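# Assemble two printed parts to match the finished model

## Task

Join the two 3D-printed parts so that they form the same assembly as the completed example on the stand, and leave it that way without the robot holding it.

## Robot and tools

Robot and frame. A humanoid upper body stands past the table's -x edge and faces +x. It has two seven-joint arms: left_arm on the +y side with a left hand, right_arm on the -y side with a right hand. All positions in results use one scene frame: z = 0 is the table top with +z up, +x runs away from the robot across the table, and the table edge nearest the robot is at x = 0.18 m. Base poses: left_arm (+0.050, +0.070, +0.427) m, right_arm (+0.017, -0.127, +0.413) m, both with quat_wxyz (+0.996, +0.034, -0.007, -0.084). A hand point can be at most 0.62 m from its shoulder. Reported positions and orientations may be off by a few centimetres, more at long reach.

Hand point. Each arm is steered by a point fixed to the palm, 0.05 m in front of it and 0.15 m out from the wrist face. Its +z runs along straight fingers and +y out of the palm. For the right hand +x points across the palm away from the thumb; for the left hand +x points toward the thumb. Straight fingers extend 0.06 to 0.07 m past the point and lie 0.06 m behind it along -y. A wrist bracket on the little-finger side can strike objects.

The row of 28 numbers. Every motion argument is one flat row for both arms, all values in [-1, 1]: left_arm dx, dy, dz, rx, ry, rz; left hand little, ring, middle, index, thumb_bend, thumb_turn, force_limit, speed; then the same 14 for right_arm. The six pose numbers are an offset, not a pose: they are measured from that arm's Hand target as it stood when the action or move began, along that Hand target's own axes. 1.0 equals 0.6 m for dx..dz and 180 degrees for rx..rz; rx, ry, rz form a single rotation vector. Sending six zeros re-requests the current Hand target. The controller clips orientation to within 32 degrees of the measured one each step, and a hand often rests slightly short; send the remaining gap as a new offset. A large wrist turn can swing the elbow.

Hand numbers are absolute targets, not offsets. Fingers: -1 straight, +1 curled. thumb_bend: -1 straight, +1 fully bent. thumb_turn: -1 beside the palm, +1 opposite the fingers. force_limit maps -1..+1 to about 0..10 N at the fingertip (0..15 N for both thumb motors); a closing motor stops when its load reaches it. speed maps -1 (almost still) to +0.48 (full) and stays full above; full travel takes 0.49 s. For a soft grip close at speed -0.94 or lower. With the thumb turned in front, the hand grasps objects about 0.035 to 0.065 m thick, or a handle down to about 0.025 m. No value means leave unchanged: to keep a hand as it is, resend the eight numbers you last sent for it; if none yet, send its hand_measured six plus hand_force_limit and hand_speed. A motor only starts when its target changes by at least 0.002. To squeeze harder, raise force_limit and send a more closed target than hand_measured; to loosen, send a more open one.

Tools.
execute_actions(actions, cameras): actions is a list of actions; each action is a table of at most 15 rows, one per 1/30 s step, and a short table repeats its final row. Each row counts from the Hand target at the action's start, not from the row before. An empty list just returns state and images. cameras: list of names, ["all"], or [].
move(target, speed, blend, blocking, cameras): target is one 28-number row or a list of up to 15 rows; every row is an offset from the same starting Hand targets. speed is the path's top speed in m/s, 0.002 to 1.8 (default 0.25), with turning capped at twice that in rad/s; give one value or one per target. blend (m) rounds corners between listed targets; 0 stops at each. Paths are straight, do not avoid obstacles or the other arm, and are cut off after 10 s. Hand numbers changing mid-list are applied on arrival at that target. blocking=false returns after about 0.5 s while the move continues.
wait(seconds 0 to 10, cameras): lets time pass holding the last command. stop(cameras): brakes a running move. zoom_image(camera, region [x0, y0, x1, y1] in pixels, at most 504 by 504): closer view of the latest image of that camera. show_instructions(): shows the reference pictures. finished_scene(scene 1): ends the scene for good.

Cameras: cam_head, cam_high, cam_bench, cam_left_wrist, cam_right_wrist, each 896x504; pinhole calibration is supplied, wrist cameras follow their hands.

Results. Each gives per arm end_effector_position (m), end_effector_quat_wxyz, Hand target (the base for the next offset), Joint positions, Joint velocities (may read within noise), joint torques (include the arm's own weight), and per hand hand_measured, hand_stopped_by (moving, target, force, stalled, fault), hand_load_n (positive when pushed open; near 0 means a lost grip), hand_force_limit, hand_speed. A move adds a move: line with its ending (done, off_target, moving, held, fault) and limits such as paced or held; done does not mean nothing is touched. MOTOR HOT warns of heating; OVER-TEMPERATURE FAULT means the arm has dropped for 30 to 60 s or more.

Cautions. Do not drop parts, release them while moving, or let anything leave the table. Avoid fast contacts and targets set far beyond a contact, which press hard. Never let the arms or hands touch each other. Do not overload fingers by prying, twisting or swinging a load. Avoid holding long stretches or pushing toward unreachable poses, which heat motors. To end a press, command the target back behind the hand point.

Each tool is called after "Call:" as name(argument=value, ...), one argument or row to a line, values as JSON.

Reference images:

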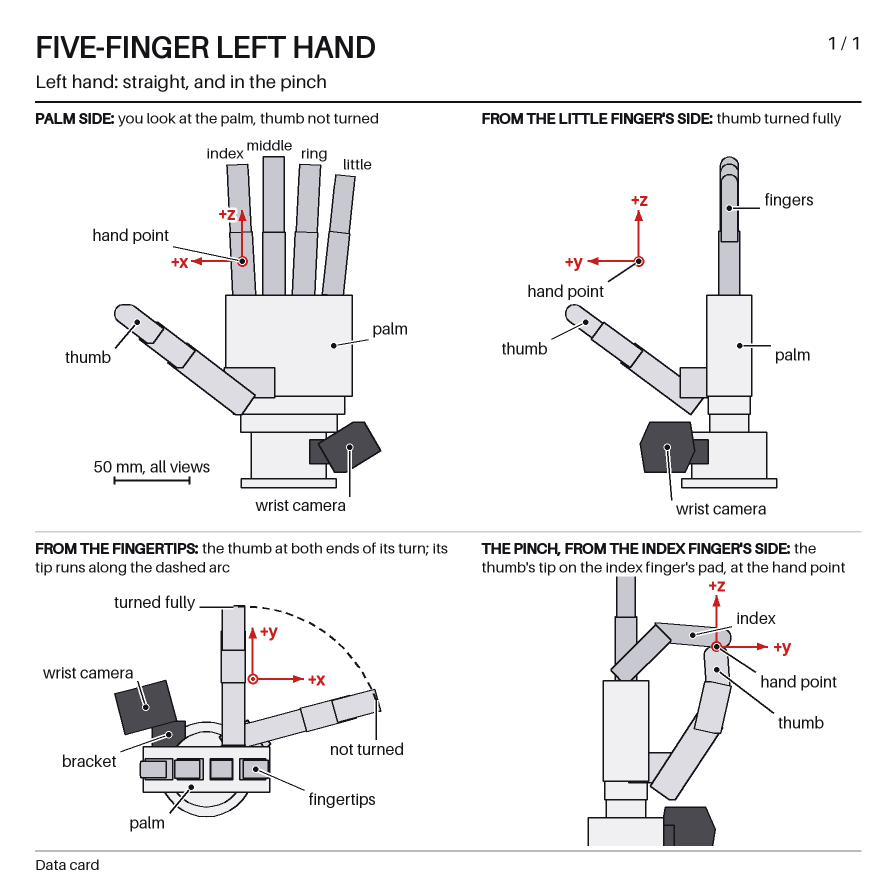

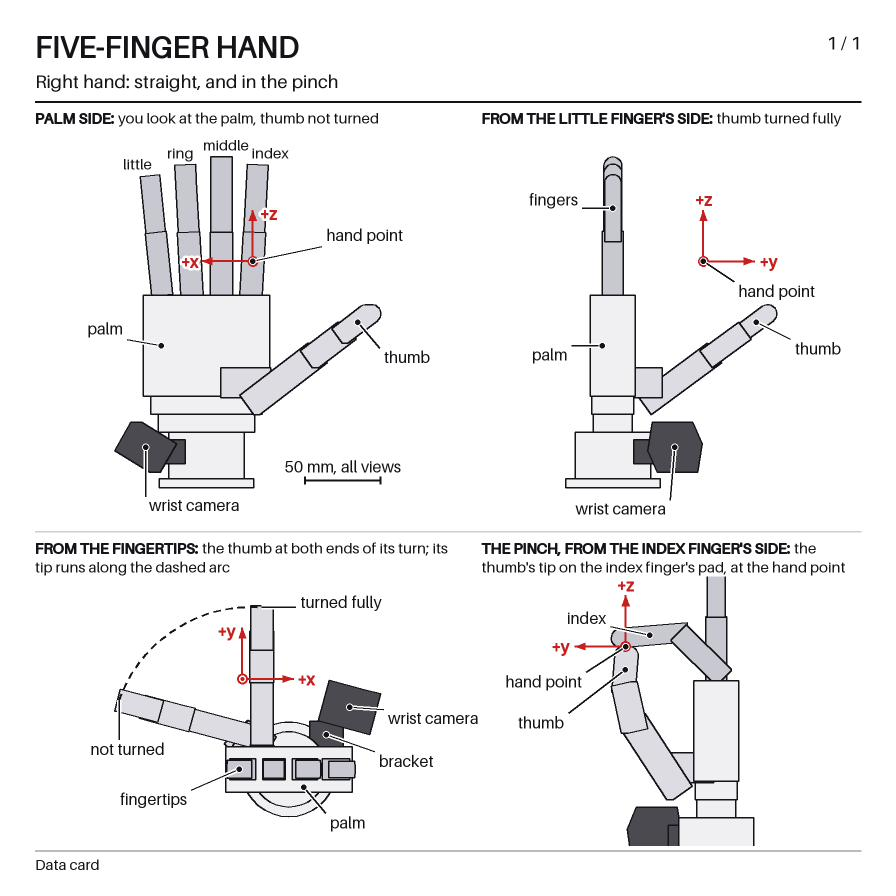

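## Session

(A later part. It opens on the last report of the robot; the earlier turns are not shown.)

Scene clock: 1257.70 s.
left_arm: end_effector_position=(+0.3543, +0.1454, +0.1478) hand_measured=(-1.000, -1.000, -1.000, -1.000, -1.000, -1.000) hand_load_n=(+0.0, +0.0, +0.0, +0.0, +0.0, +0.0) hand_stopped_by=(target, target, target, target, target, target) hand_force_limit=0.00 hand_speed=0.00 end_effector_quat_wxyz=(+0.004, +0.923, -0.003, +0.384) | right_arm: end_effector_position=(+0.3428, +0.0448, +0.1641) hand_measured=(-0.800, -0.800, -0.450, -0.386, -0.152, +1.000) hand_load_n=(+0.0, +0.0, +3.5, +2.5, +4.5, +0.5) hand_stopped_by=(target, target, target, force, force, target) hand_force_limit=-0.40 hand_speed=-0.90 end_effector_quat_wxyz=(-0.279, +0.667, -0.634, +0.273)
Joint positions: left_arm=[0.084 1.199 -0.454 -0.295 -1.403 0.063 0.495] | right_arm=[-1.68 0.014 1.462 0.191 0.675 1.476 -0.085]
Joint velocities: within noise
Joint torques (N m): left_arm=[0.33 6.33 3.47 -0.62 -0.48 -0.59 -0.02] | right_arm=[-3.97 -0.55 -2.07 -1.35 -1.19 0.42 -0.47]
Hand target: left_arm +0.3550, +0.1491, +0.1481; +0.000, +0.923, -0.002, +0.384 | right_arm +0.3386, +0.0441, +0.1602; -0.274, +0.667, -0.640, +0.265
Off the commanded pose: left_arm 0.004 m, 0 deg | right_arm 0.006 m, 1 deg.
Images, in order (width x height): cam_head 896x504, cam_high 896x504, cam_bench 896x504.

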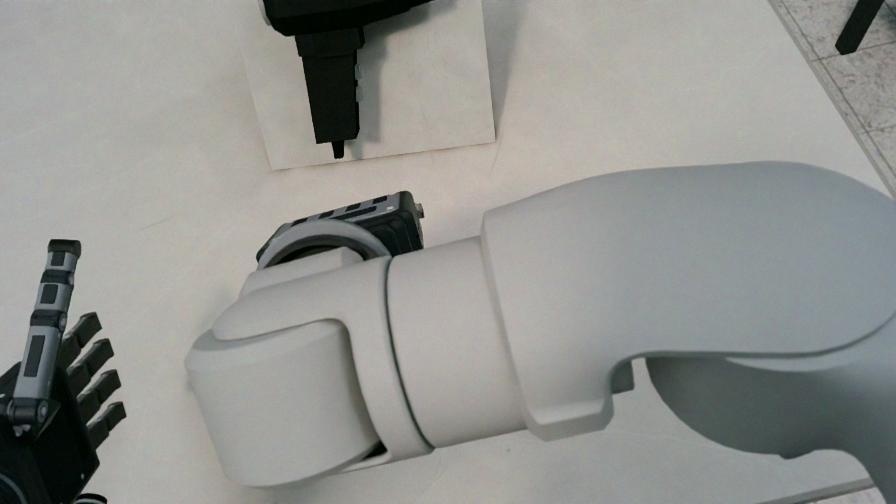

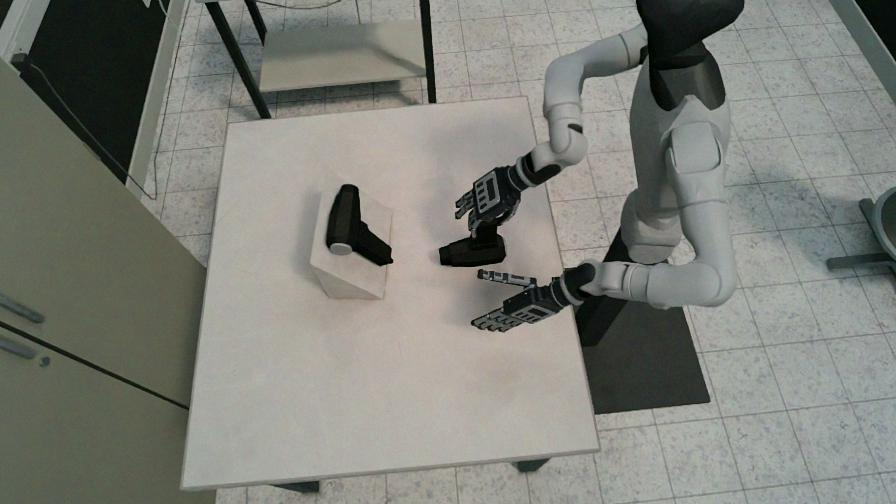

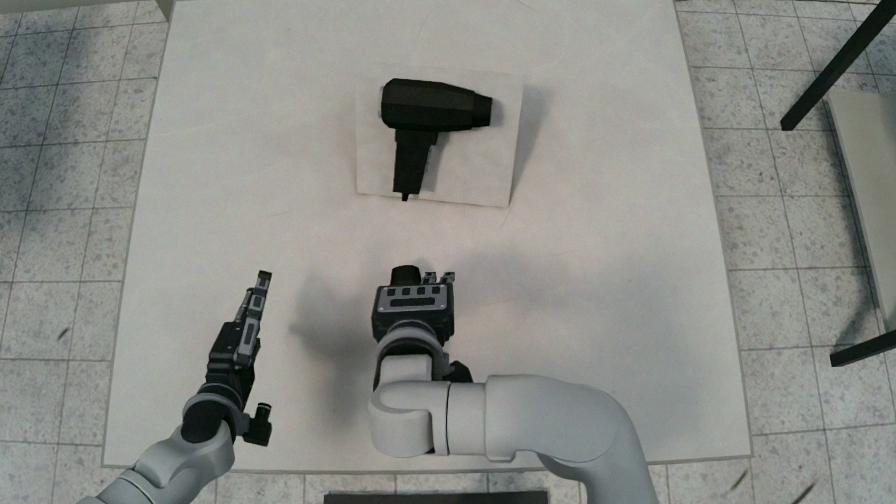

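Call:
move(
  target=[
    [0,0,0,0,0,0,-1,-1,-1,-1,-1,-1,0,0,0.0005,-0.0223,-0.0295,0.0278,0,0,-0.8,-0.8,-0.45,-0.25,0.45,1,-0.4,-0.9],
  ],
  speed=0.06,
  cameras=["cam_high","cam_left_wrist","cam_right_wrist"],
)

Call:
zoom_image(
  camera="cam_high",
  region=[440, 195, 520, 275],
)

Call:
zoom_image(
  camera="cam_left_wrist",
  region=[0, 0, 300, 250],
)

Call:
zoom_image(
  camera="cam_right_wrist",
  region=[490, 90, 690, 270],
)

Scene clock: 1285.53 s.
left_arm: end_effector_position=(+0.3543, +0.1454, +0.1478) hand_measured=(-1.000, -1.000, -1.000, -1.000, -1.000, -1.000) hand_load_n=(+0.0, +0.0, +0.0, +0.0, +0.0, +0.0) hand_stopped_by=(target, target, target, target, target, target) hand_force_limit=0.00 hand_speed=0.00 end_effector_quat_wxyz=(+0.004, +0.923, -0.003, +0.384) | right_arm: end_effector_position=(+0.3340, +0.0428, +0.1789) hand_measured=(-0.800, -0.800, -0.450, -0.386, -0.152, +1.000) hand_load_n=(+0.0, -0.5, +3.5, +2.5, +4.5, +0.0) hand_stopped_by=(target, target, target, force, force, target) hand_force_limit=-0.40 hand_speed=-0.90 end_effector_quat_wxyz=(-0.299, +0.658, -0.627, +0.292)
Joint positions: left_arm=[0.084 1.199 -0.454 -0.295 -1.403 0.063 0.495] | right_arm=[-1.655 0.001 1.364 0.065 0.831 1.626 -0.334]
Joint torques (N m): left_arm=[0.38 6.36 3.58 -0.64 -0.63 -0.57 -0.01] | right_arm=[-5.27 -0.19 -2.27 -0.86 -1.26 0.3 -0.61]
Hand target: left_arm +0.3550, +0.1491, +0.1481; +0.000, +0.923, -0.002, +0.384 | right_arm +0.3356, +0.0438, +0.1822; -0.303, +0.654, -0.628, +0.293
Off the commanded pose: left_arm 0.004 m, 0 deg | right_arm 0.004 m, 1 deg.
joint sent to its limit (right arm) — joint 6 (wrist pitch), upper limit. The joint targets still meet the commanded pose.
move: off_target (left_arm, right_arm)
camera_calibration:
cam_left_wrist: T_world_to_cam=[[0.203956, 0.969967, 0.132535, -0.230349], [0.163388, -0.167208, 0.972289, -0.184258], [0.965249, -0.17665, -0.192584, -0.178545], [0, 0, 0, 1]] pos_world=[0.249427, 0.161082, 0.175297]
cam_right_wrist: T_world_to_cam=[[-0.616616, -0.291822, -0.73118, 0.346003], [-0.571882, 0.80433, 0.161261, 0.130937], [0.54105, 0.517585, -0.66285, 0.0309916], [0, 0, 0, 1]] pos_world=[0.271463, -0.0203859, 0.252418]
Images, in order (width x height): cam_high 896x504, cam_left_wrist 896x504, cam_right_wrist 896x504.

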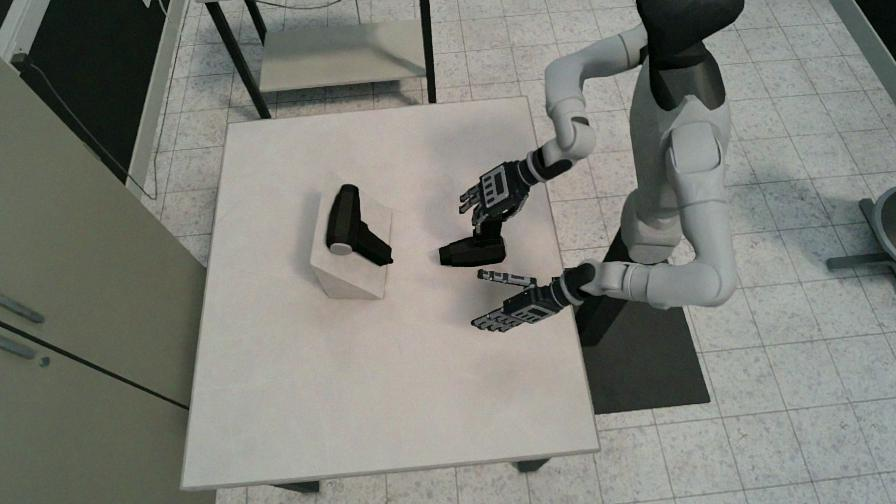

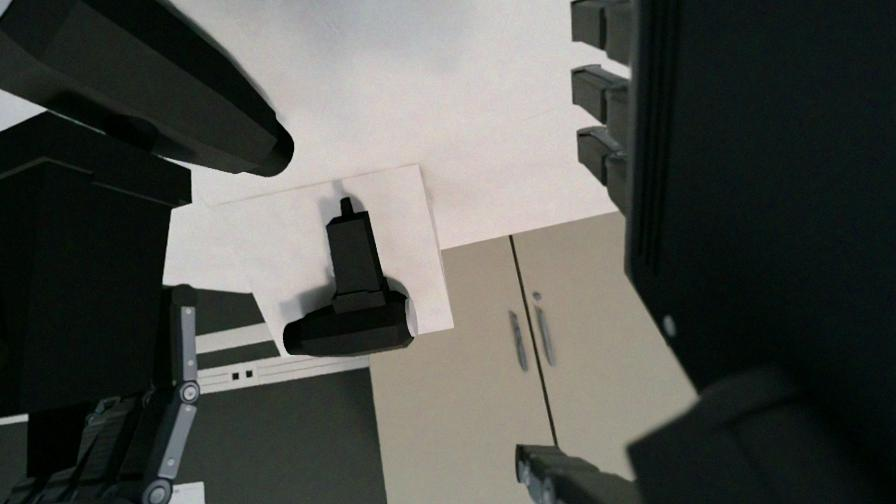

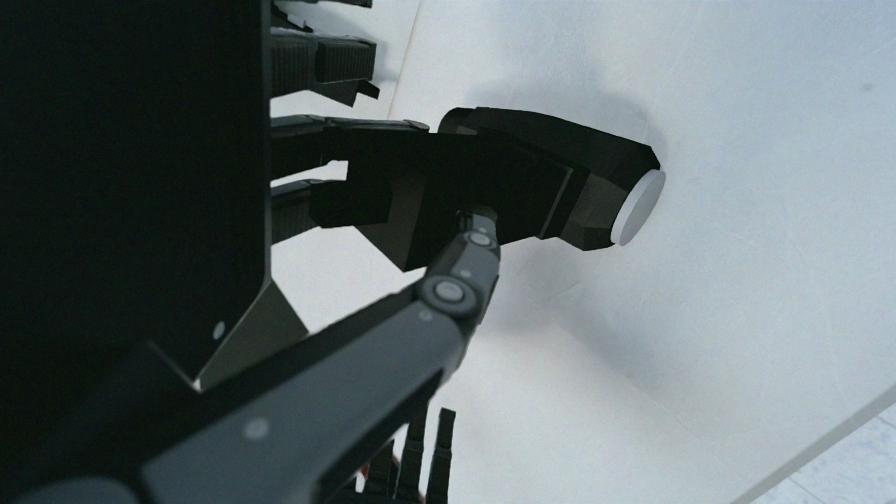

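Scaled by 6.300 from the camera's 896x504 image, which has a finer 1280x720 frame.

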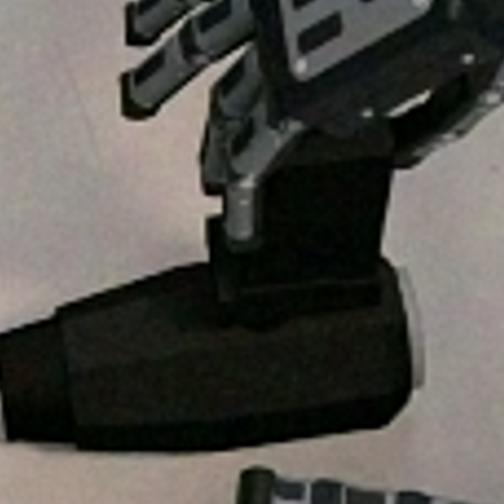

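Scaled by 1.680 from the camera's 896x504 image, which has a finer 1280x720 frame.

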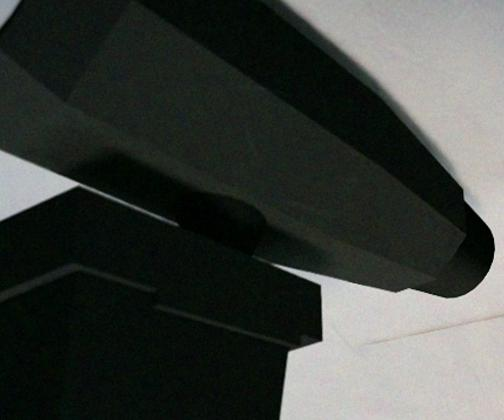

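Scaled by 2.520 from the camera's 896x504 image, which has a finer 1280x720 frame.

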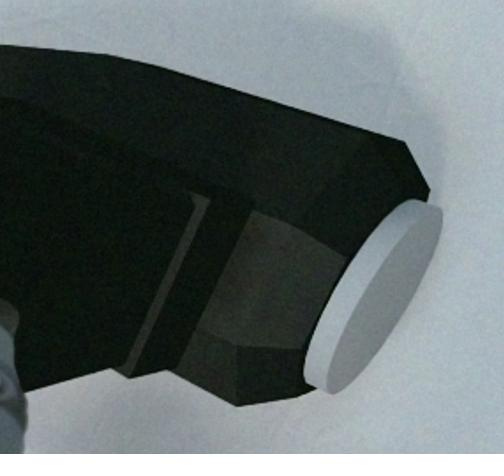

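Call:
move(
  target=[
    [0,0,0,0,0,0,-1,-1,-1,-1,-1,-1,0,0,-0.0009,-0.002,0.018,0,0,0,-0.8,-0.8,-0.45,-0.25,0.45,1,-0.4,-0.9],
  ],
  speed=0.05,
  cameras=["cam_high","cam_left_wrist","cam_right_wrist"],
)

Call:
zoom_image(
  camera="cam_high",
  region=[440, 195, 520, 275],
)

Call:
zoom_image(
  camera="cam_left_wrist",
  region=[0, 0, 300, 250],
)

Call:
zoom_image(
  camera="cam_right_wrist",
  region=[490, 90, 690, 270],
)

Scene clock: 1323.37 s.
left_arm: end_effector_position=(+0.3543, +0.1454, +0.1478) hand_measured=(-1.000, -1.000, -1.000, -1.000, -1.000, -1.000) hand_load_n=(+0.5, +0.0, +0.0, +0.0, -0.5, +0.0) hand_stopped_by=(target, target, target, target, target, target) hand_force_limit=0.00 hand_speed=0.00 end_effector_quat_wxyz=(+0.004, +0.923, -0.003, +0.384) | right_arm: end_effector_position=(+0.3388, +0.0436, +0.1695) hand_measured=(-0.800, -0.800, -0.450, -0.386, -0.152, +1.000) hand_load_n=(+0.0, +0.0, +3.5, +2.0, +4.0, +0.0) hand_stopped_by=(target, target, target, force, force, target) hand_force_limit=-0.40 hand_speed=-0.90 end_effector_quat_wxyz=(-0.294, +0.656, -0.635, +0.283)
Joint positions: left_arm=[0.084 1.199 -0.454 -0.295 -1.403 0.063 0.495] | right_arm=[-1.661 0.001 1.41 0.13 0.82 1.544 -0.291]
Joint torques (N m): left_arm=[0.22 6.28 3.53 -0.6 -0.51 -0.58 -0.03] | right_arm=[-6.39 -0.1 -0.92 -0.77 -1.78 0.03 -0.47]
Hand target: left_arm +0.3550, +0.1491, +0.1481; +0.000, +0.923, -0.002, +0.384 | right_arm +0.3446, +0.0447, +0.1762; -0.303, +0.654, -0.628, +0.293
Off the commanded pose: left_arm 0.004 m, 0 deg | right_arm 0.009 m, 2 deg.
move: off_target (left_arm, right_arm)
camera_calibration:
cam_left_wrist: T_world_to_cam=[[0.203956, 0.969967, 0.132535, -0.230349], [0.163388, -0.167208, 0.972289, -0.184258], [0.965249, -0.17665, -0.192584, -0.178545], [0, 0, 0, 1]] pos_world=[0.249427, 0.161082, 0.175297]
cam_right_wrist: T_world_to_cam=[[-0.636059, -0.277115, -0.720164, 0.346461], [-0.558769, 0.809064, 0.182189, 0.126316], [0.532171, 0.518289, -0.669456, 0.0258759], [0, 0, 0, 1]] pos_world=[0.277181, -0.0195994, 0.243818]
Images, in order (width x height): cam_high 896x504, cam_left_wrist 896x504, cam_right_wrist 896x504.

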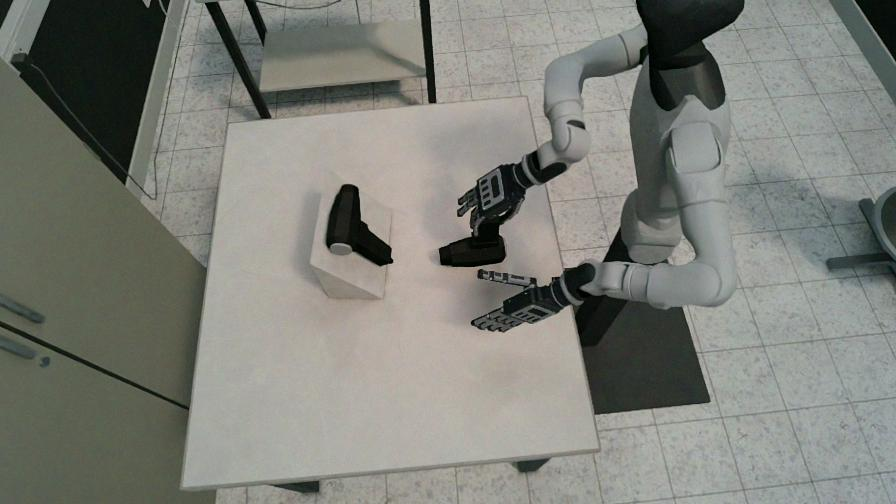

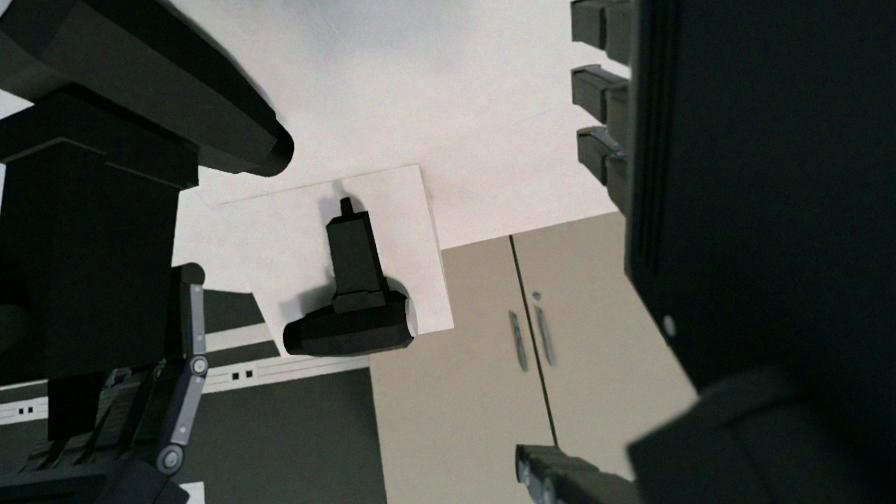

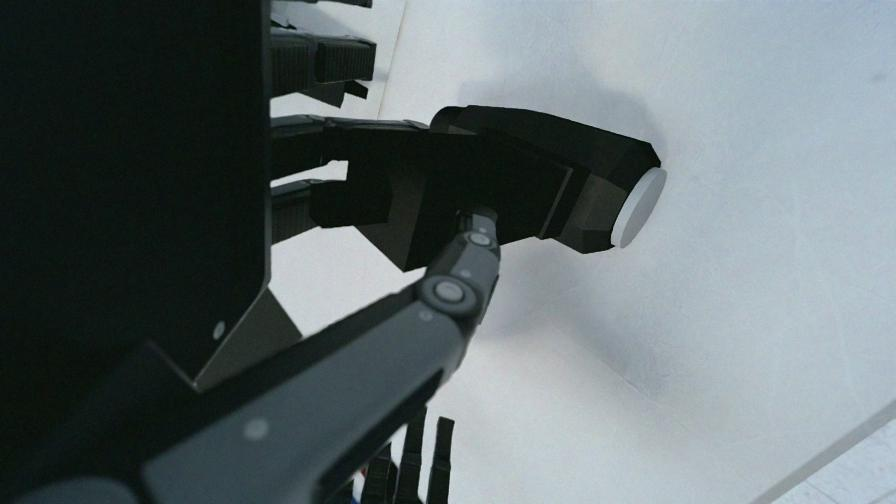

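Scaled by 6.300 from the camera's 896x504 image, which has a finer 1280x720 frame.

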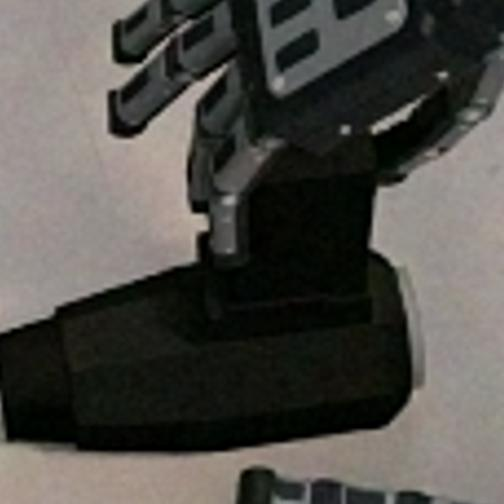

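Scaled by 1.680 from the camera's 896x504 image, which has a finer 1280x720 frame.

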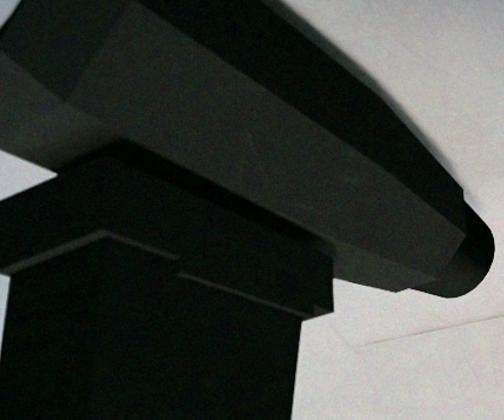

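Scaled by 2.520 from the camera's 896x504 image, which has a finer 1280x720 frame.

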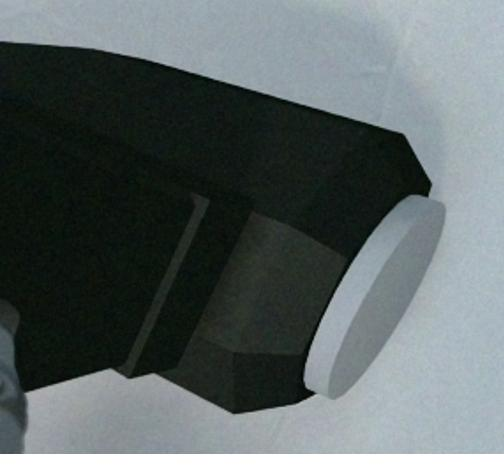

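Call:
move(
  target=[
    [0,0,0,0,0,0,-1,-1,-1,-1,-1,-1,0,0,-0.0005,0,0.0107,0,0,0,-0.8,-0.8,-0.45,-0.25,0.45,1,-0.4,-0.9],
  ],
  speed=0.05,
  cameras=["cam_high","cam_left_wrist","cam_right_wrist"],
)

Call:
zoom_image(
  camera="cam_high",
  region=[440, 195, 520, 275],
)

Call:
zoom_image(
  camera="cam_left_wrist",
  region=[0, 0, 300, 250],
)

Call:
zoom_image(
  camera="cam_right_wrist",
  region=[490, 90, 690, 270],
)

Scene clock: 1333.70 s.
left_arm: end_effector_position=(+0.3543, +0.1454, +0.1478) hand_measured=(-1.000, -1.000, -1.000, -1.000, -1.000, -1.000) hand_load_n=(+0.0, +0.0, +0.0, +0.0, +0.0, +0.0) hand_stopped_by=(target, target, target, target, target, target) hand_force_limit=0.00 hand_speed=0.00 end_effector_quat_wxyz=(+0.004, +0.923, -0.003, +0.384) | right_arm: end_effector_position=(+0.3416, +0.0440, +0.1631) hand_measured=(-0.800, -0.800, -0.450, -0.386, -0.152, +1.000) hand_load_n=(+0.0, +0.0, +3.5, +2.0, +4.0, +0.0) hand_stopped_by=(target, target, target, force, force, target) hand_force_limit=-0.40 hand_speed=-0.90 end_effector_quat_wxyz=(-0.292, +0.656, -0.637, +0.280)
Joint positions: left_arm=[0.084 1.199 -0.454 -0.295 -1.403 0.063 0.495] | right_arm=[-1.661 0.006 1.444 0.17 0.806 1.495 -0.265]
Joint torques (N m): left_arm=[0.29 6.23 3.55 -0.62 -0.57 -0.57 -0.03] | right_arm=[-6.83 -0.12 -0.89 -0.71 -1.76 0.04 -0.47]
Hand target: left_arm +0.3550, +0.1491, +0.1481; +0.000, +0.923, -0.002, +0.384 | right_arm +0.3495, +0.0452, +0.1720; -0.303, +0.654, -0.628, +0.293
Off the commanded pose: left_arm 0.004 m, 0 deg | right_arm 0.012 m, 2 deg.
move: off_target (left_arm, right_arm)
camera_calibration:
cam_left_wrist: T_world_to_cam=[[0.203956, 0.969967, 0.132535, -0.230349], [0.163388, -0.167208, 0.972289, -0.184258], [0.965249, -0.17665, -0.192584, -0.178545], [0, 0, 0, 1]] pos_world=[0.249427, 0.161082, 0.175297]
cam_right_wrist: T_world_to_cam=[[-0.642573, -0.275459, -0.714998, 0.345011], [-0.556149, 0.809556, 0.187926, 0.12689], [0.527065, 0.518402, -0.673395, 0.0222068], [0, 0, 0, 1]] pos_world=[0.28056, -0.0192008, 0.23779]
Images, in order (width x height): cam_high 896x504, cam_left_wrist 896x504, cam_right_wrist 896x504.

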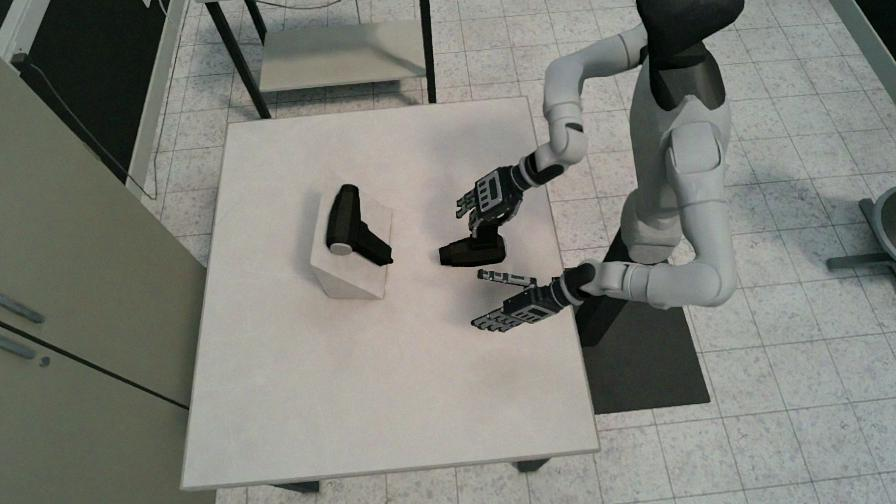

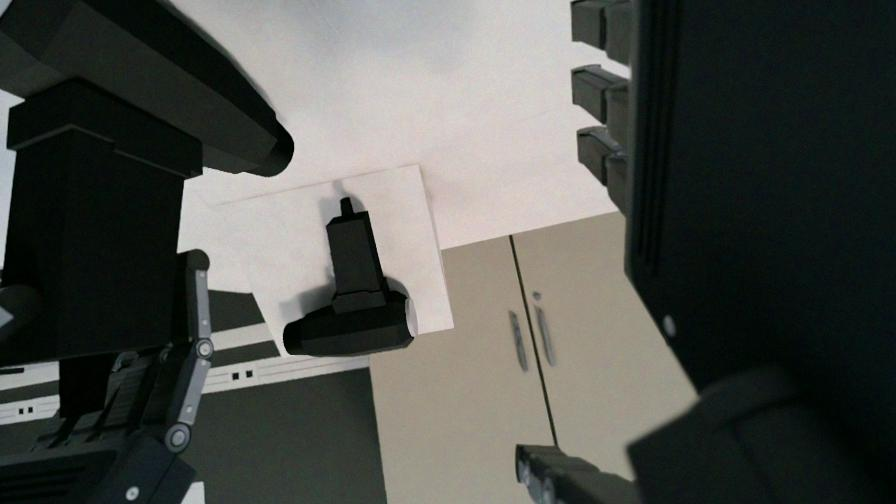

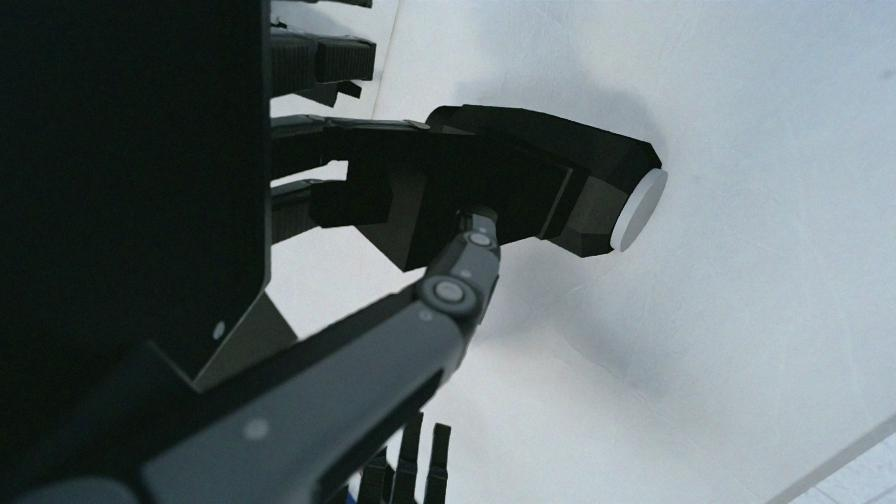

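Scaled by 6.300 from the camera's 896x504 image, which has a finer 1280x720 frame.

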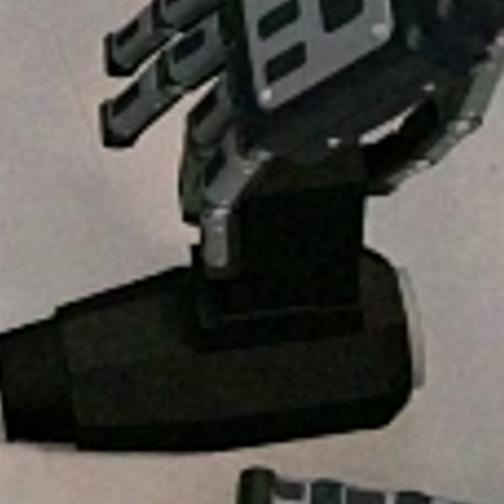

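Scaled by 1.680 from the camera's 896x504 image, which has a finer 1280x720 frame.

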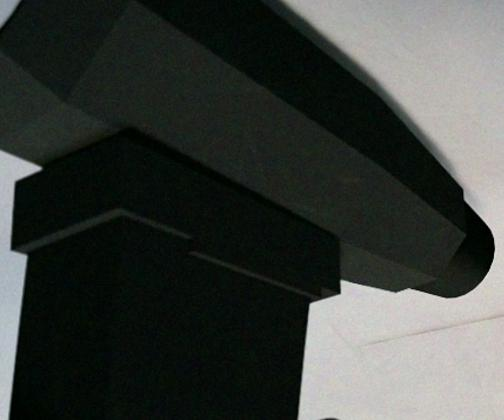

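Scaled by 2.520 from the camera's 896x504 image, which has a finer 1280x720 frame.

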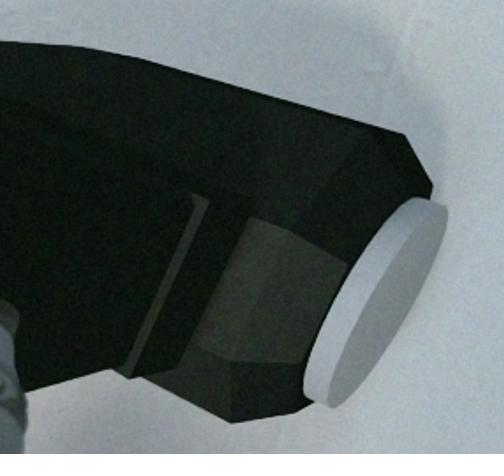

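Call:
execute_actions(
  actions=[],
  cameras=["all"],
)

Scene clock: 1358.17 s.
left_arm: end_effector_position=(+0.3543, +0.1454, +0.1478) hand_measured=(-1.000, -1.000, -1.000, -1.000, -1.000, -1.000) hand_load_n=(+0.0, +0.0, +0.0, +0.0, +0.0, +0.0) hand_stopped_by=(target, target, target, target, target, target) hand_force_limit=0.00 hand_speed=0.00 end_effector_quat_wxyz=(+0.004, +0.923, -0.003, +0.384) | right_arm: end_effector_position=(+0.3416, +0.0440, +0.1631) hand_measured=(-0.800, -0.800, -0.450, -0.386, -0.152, +1.000) hand_load_n=(+0.0, +0.0, +3.5, +2.0, +4.0, +0.5) hand_stopped_by=(target, target, target, force, force, target) hand_force_limit=-0.40 hand_speed=-0.90 end_effector_quat_wxyz=(-0.292, +0.656, -0.637, +0.280)
Joint positions: left_arm=[0.084 1.199 -0.454 -0.295 -1.403 0.063 0.495] | right_arm=[-1.661 0.006 1.444 0.17 0.806 1.495 -0.265]
Joint velocities: within noise
Joint torques (N m): left_arm=[0.32 6.3 3.52 -0.69 -0.61 -0.58 -0.05] | right_arm=[-6.88 -0.13 -0.88 -0.73 -1.84 0.04 -0.48]
Hand target: left_arm +0.3550, +0.1491, +0.1481; +0.000, +0.923, -0.002, +0.384 | right_arm +0.3495, +0.0452, +0.1720; -0.303, +0.654, -0.628, +0.293
Off the commanded pose: left_arm 0.004 m, 0 deg | right_arm 0.012 m, 2 deg.
camera_calibration:
cam_left_wrist: T_world_to_cam=[[0.203956, 0.969967, 0.132535, -0.230349], [0.163388, -0.167208, 0.972289, -0.184258], [0.965249, -0.17665, -0.192584, -0.178545], [0, 0, 0, 1]] pos_world=[0.249427, 0.161082, 0.175297]
cam_right_wrist: T_world_to_cam=[[-0.642573, -0.275459, -0.714998, 0.345011], [-0.556149, 0.809556, 0.187926, 0.12689], [0.527065, 0.518402, -0.673395, 0.0222068], [0, 0, 0, 1]] pos_world=[0.28056, -0.0192008, 0.23779]

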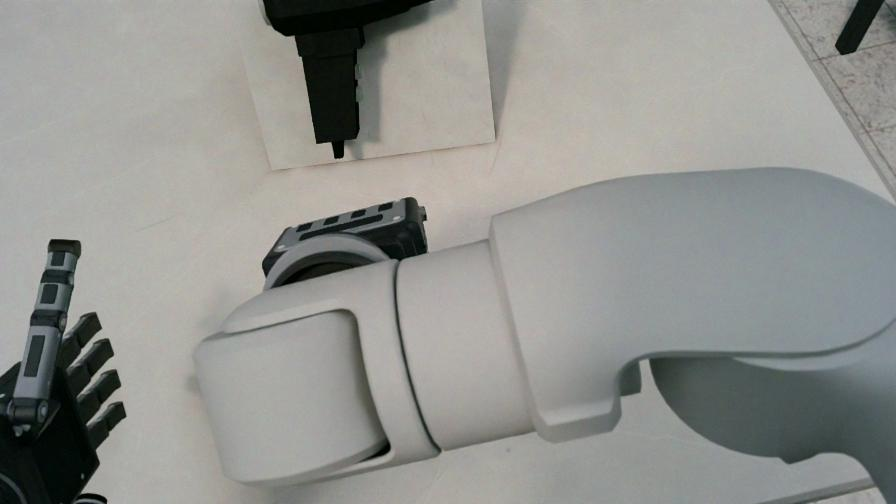

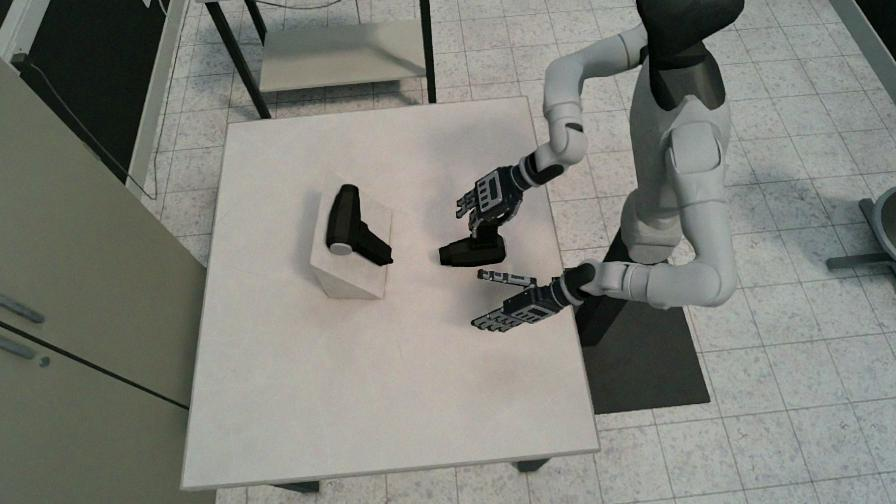

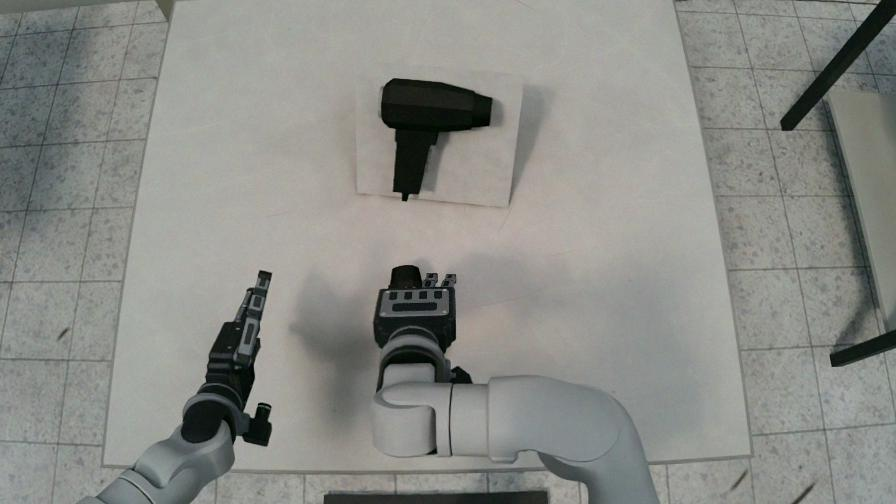

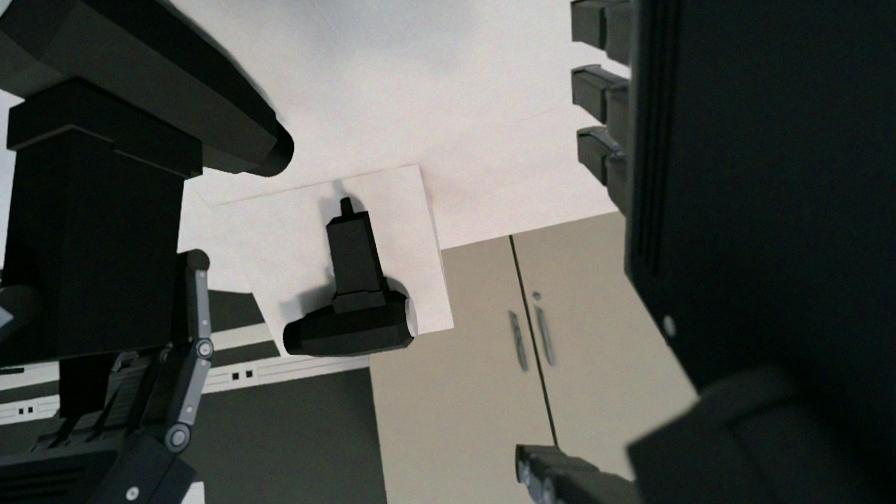

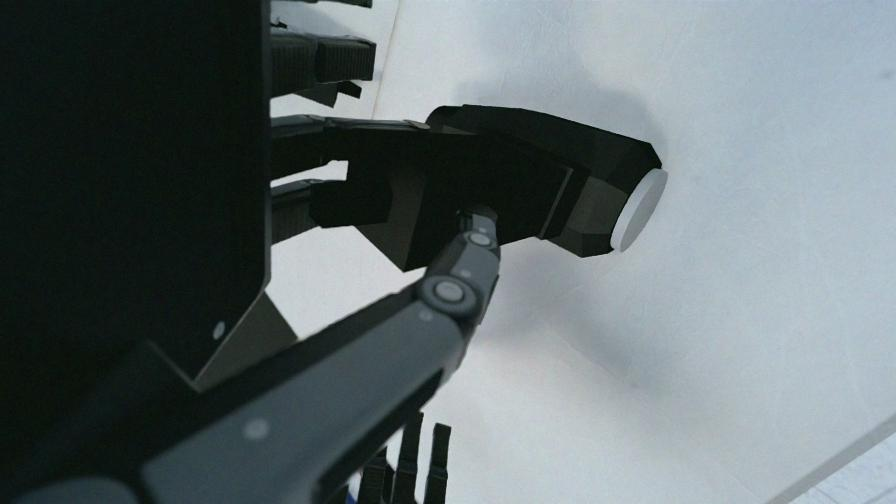

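Call:
zoom_image(
  camera="cam_high",
  region=[430, 210, 520, 280],
)

Call:
zoom_image(
  camera="cam_left_wrist",
  region=[0, 40, 300, 240],
)

Call:
zoom_image(
  camera="cam_right_wrist",
  region=[440, 80, 690, 280],
)

Scaled by 5.600 from the camera's 896x504 image, which has a finer 1280x720 frame.

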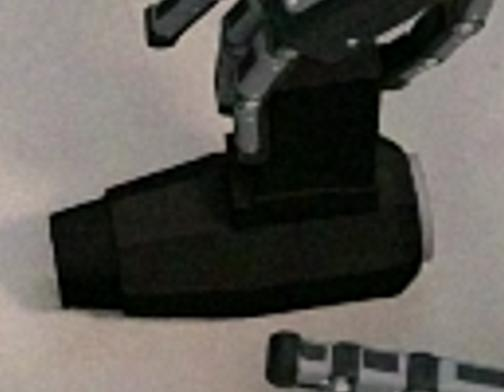

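Scaled by 1.680 from the camera's 896x504 image, which has a finer 1280x720 frame.

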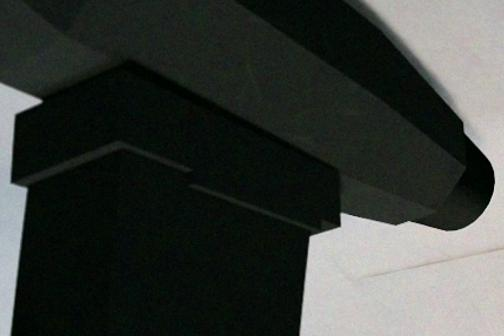

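Scaled by 2.016 from the camera's 896x504 image, which has a finer 1280x720 frame.

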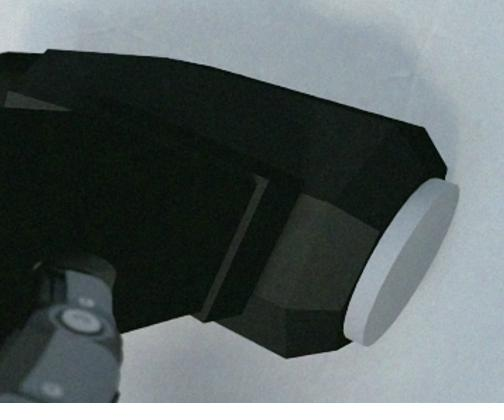

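Call:
zoom_image(
  camera="cam_high",
  region=[465, 225, 515, 270],
)

Call:
zoom_image(
  camera="cam_right_wrist",
  region=[510, 140, 630, 260],
)

Call:
zoom_image(
  camera="cam_left_wrist",
  region=[0, 50, 150, 150],
)

Scaled by 10.080 from the camera's 896x504 image, which has a finer 1280x720 frame.

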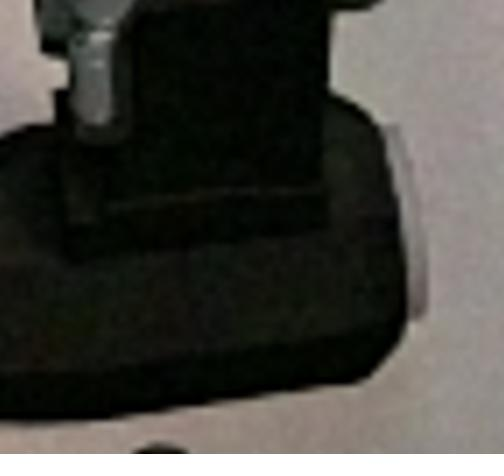

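Scaled by 4.200 from the camera's 896x504 image, which has a finer 1280x720 frame.

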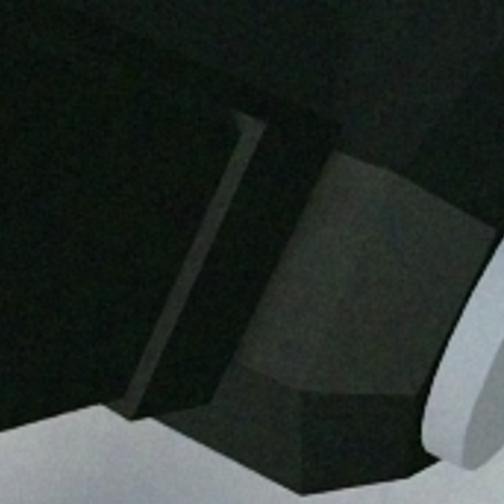

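Scaled by 3.360 from the camera's 896x504 image, which has a finer 1280x720 frame.

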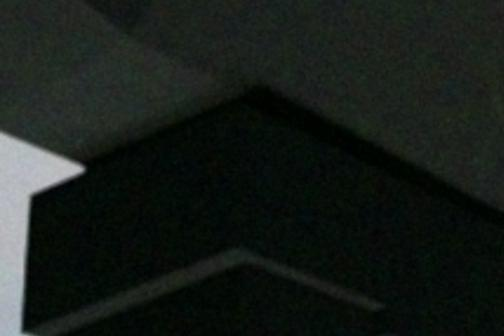

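Call:
zoom_image(
  camera="cam_bench",
  region=[360, 60, 520, 220],
)

Call:
zoom_image(
  camera="cam_high",
  region=[310, 170, 410, 280],
)

Scaled by 3.150 from the camera's 896x504 image, which has a finer 1280x720 frame.

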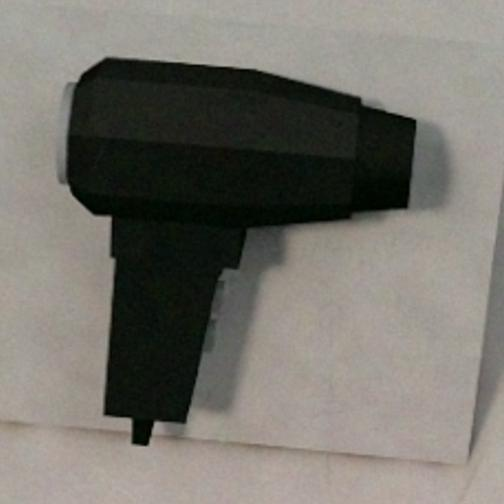

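Scaled by 4.582 from the camera's 896x504 image, which has a finer 1280x720 frame.

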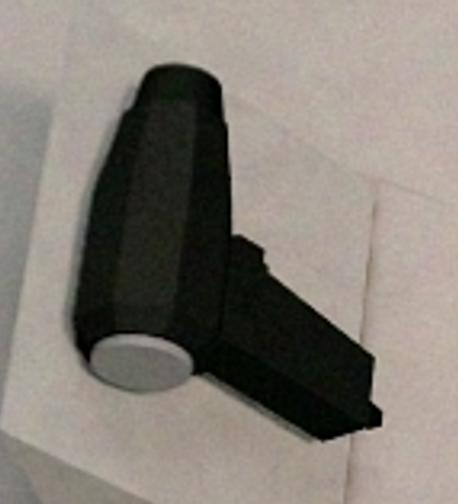

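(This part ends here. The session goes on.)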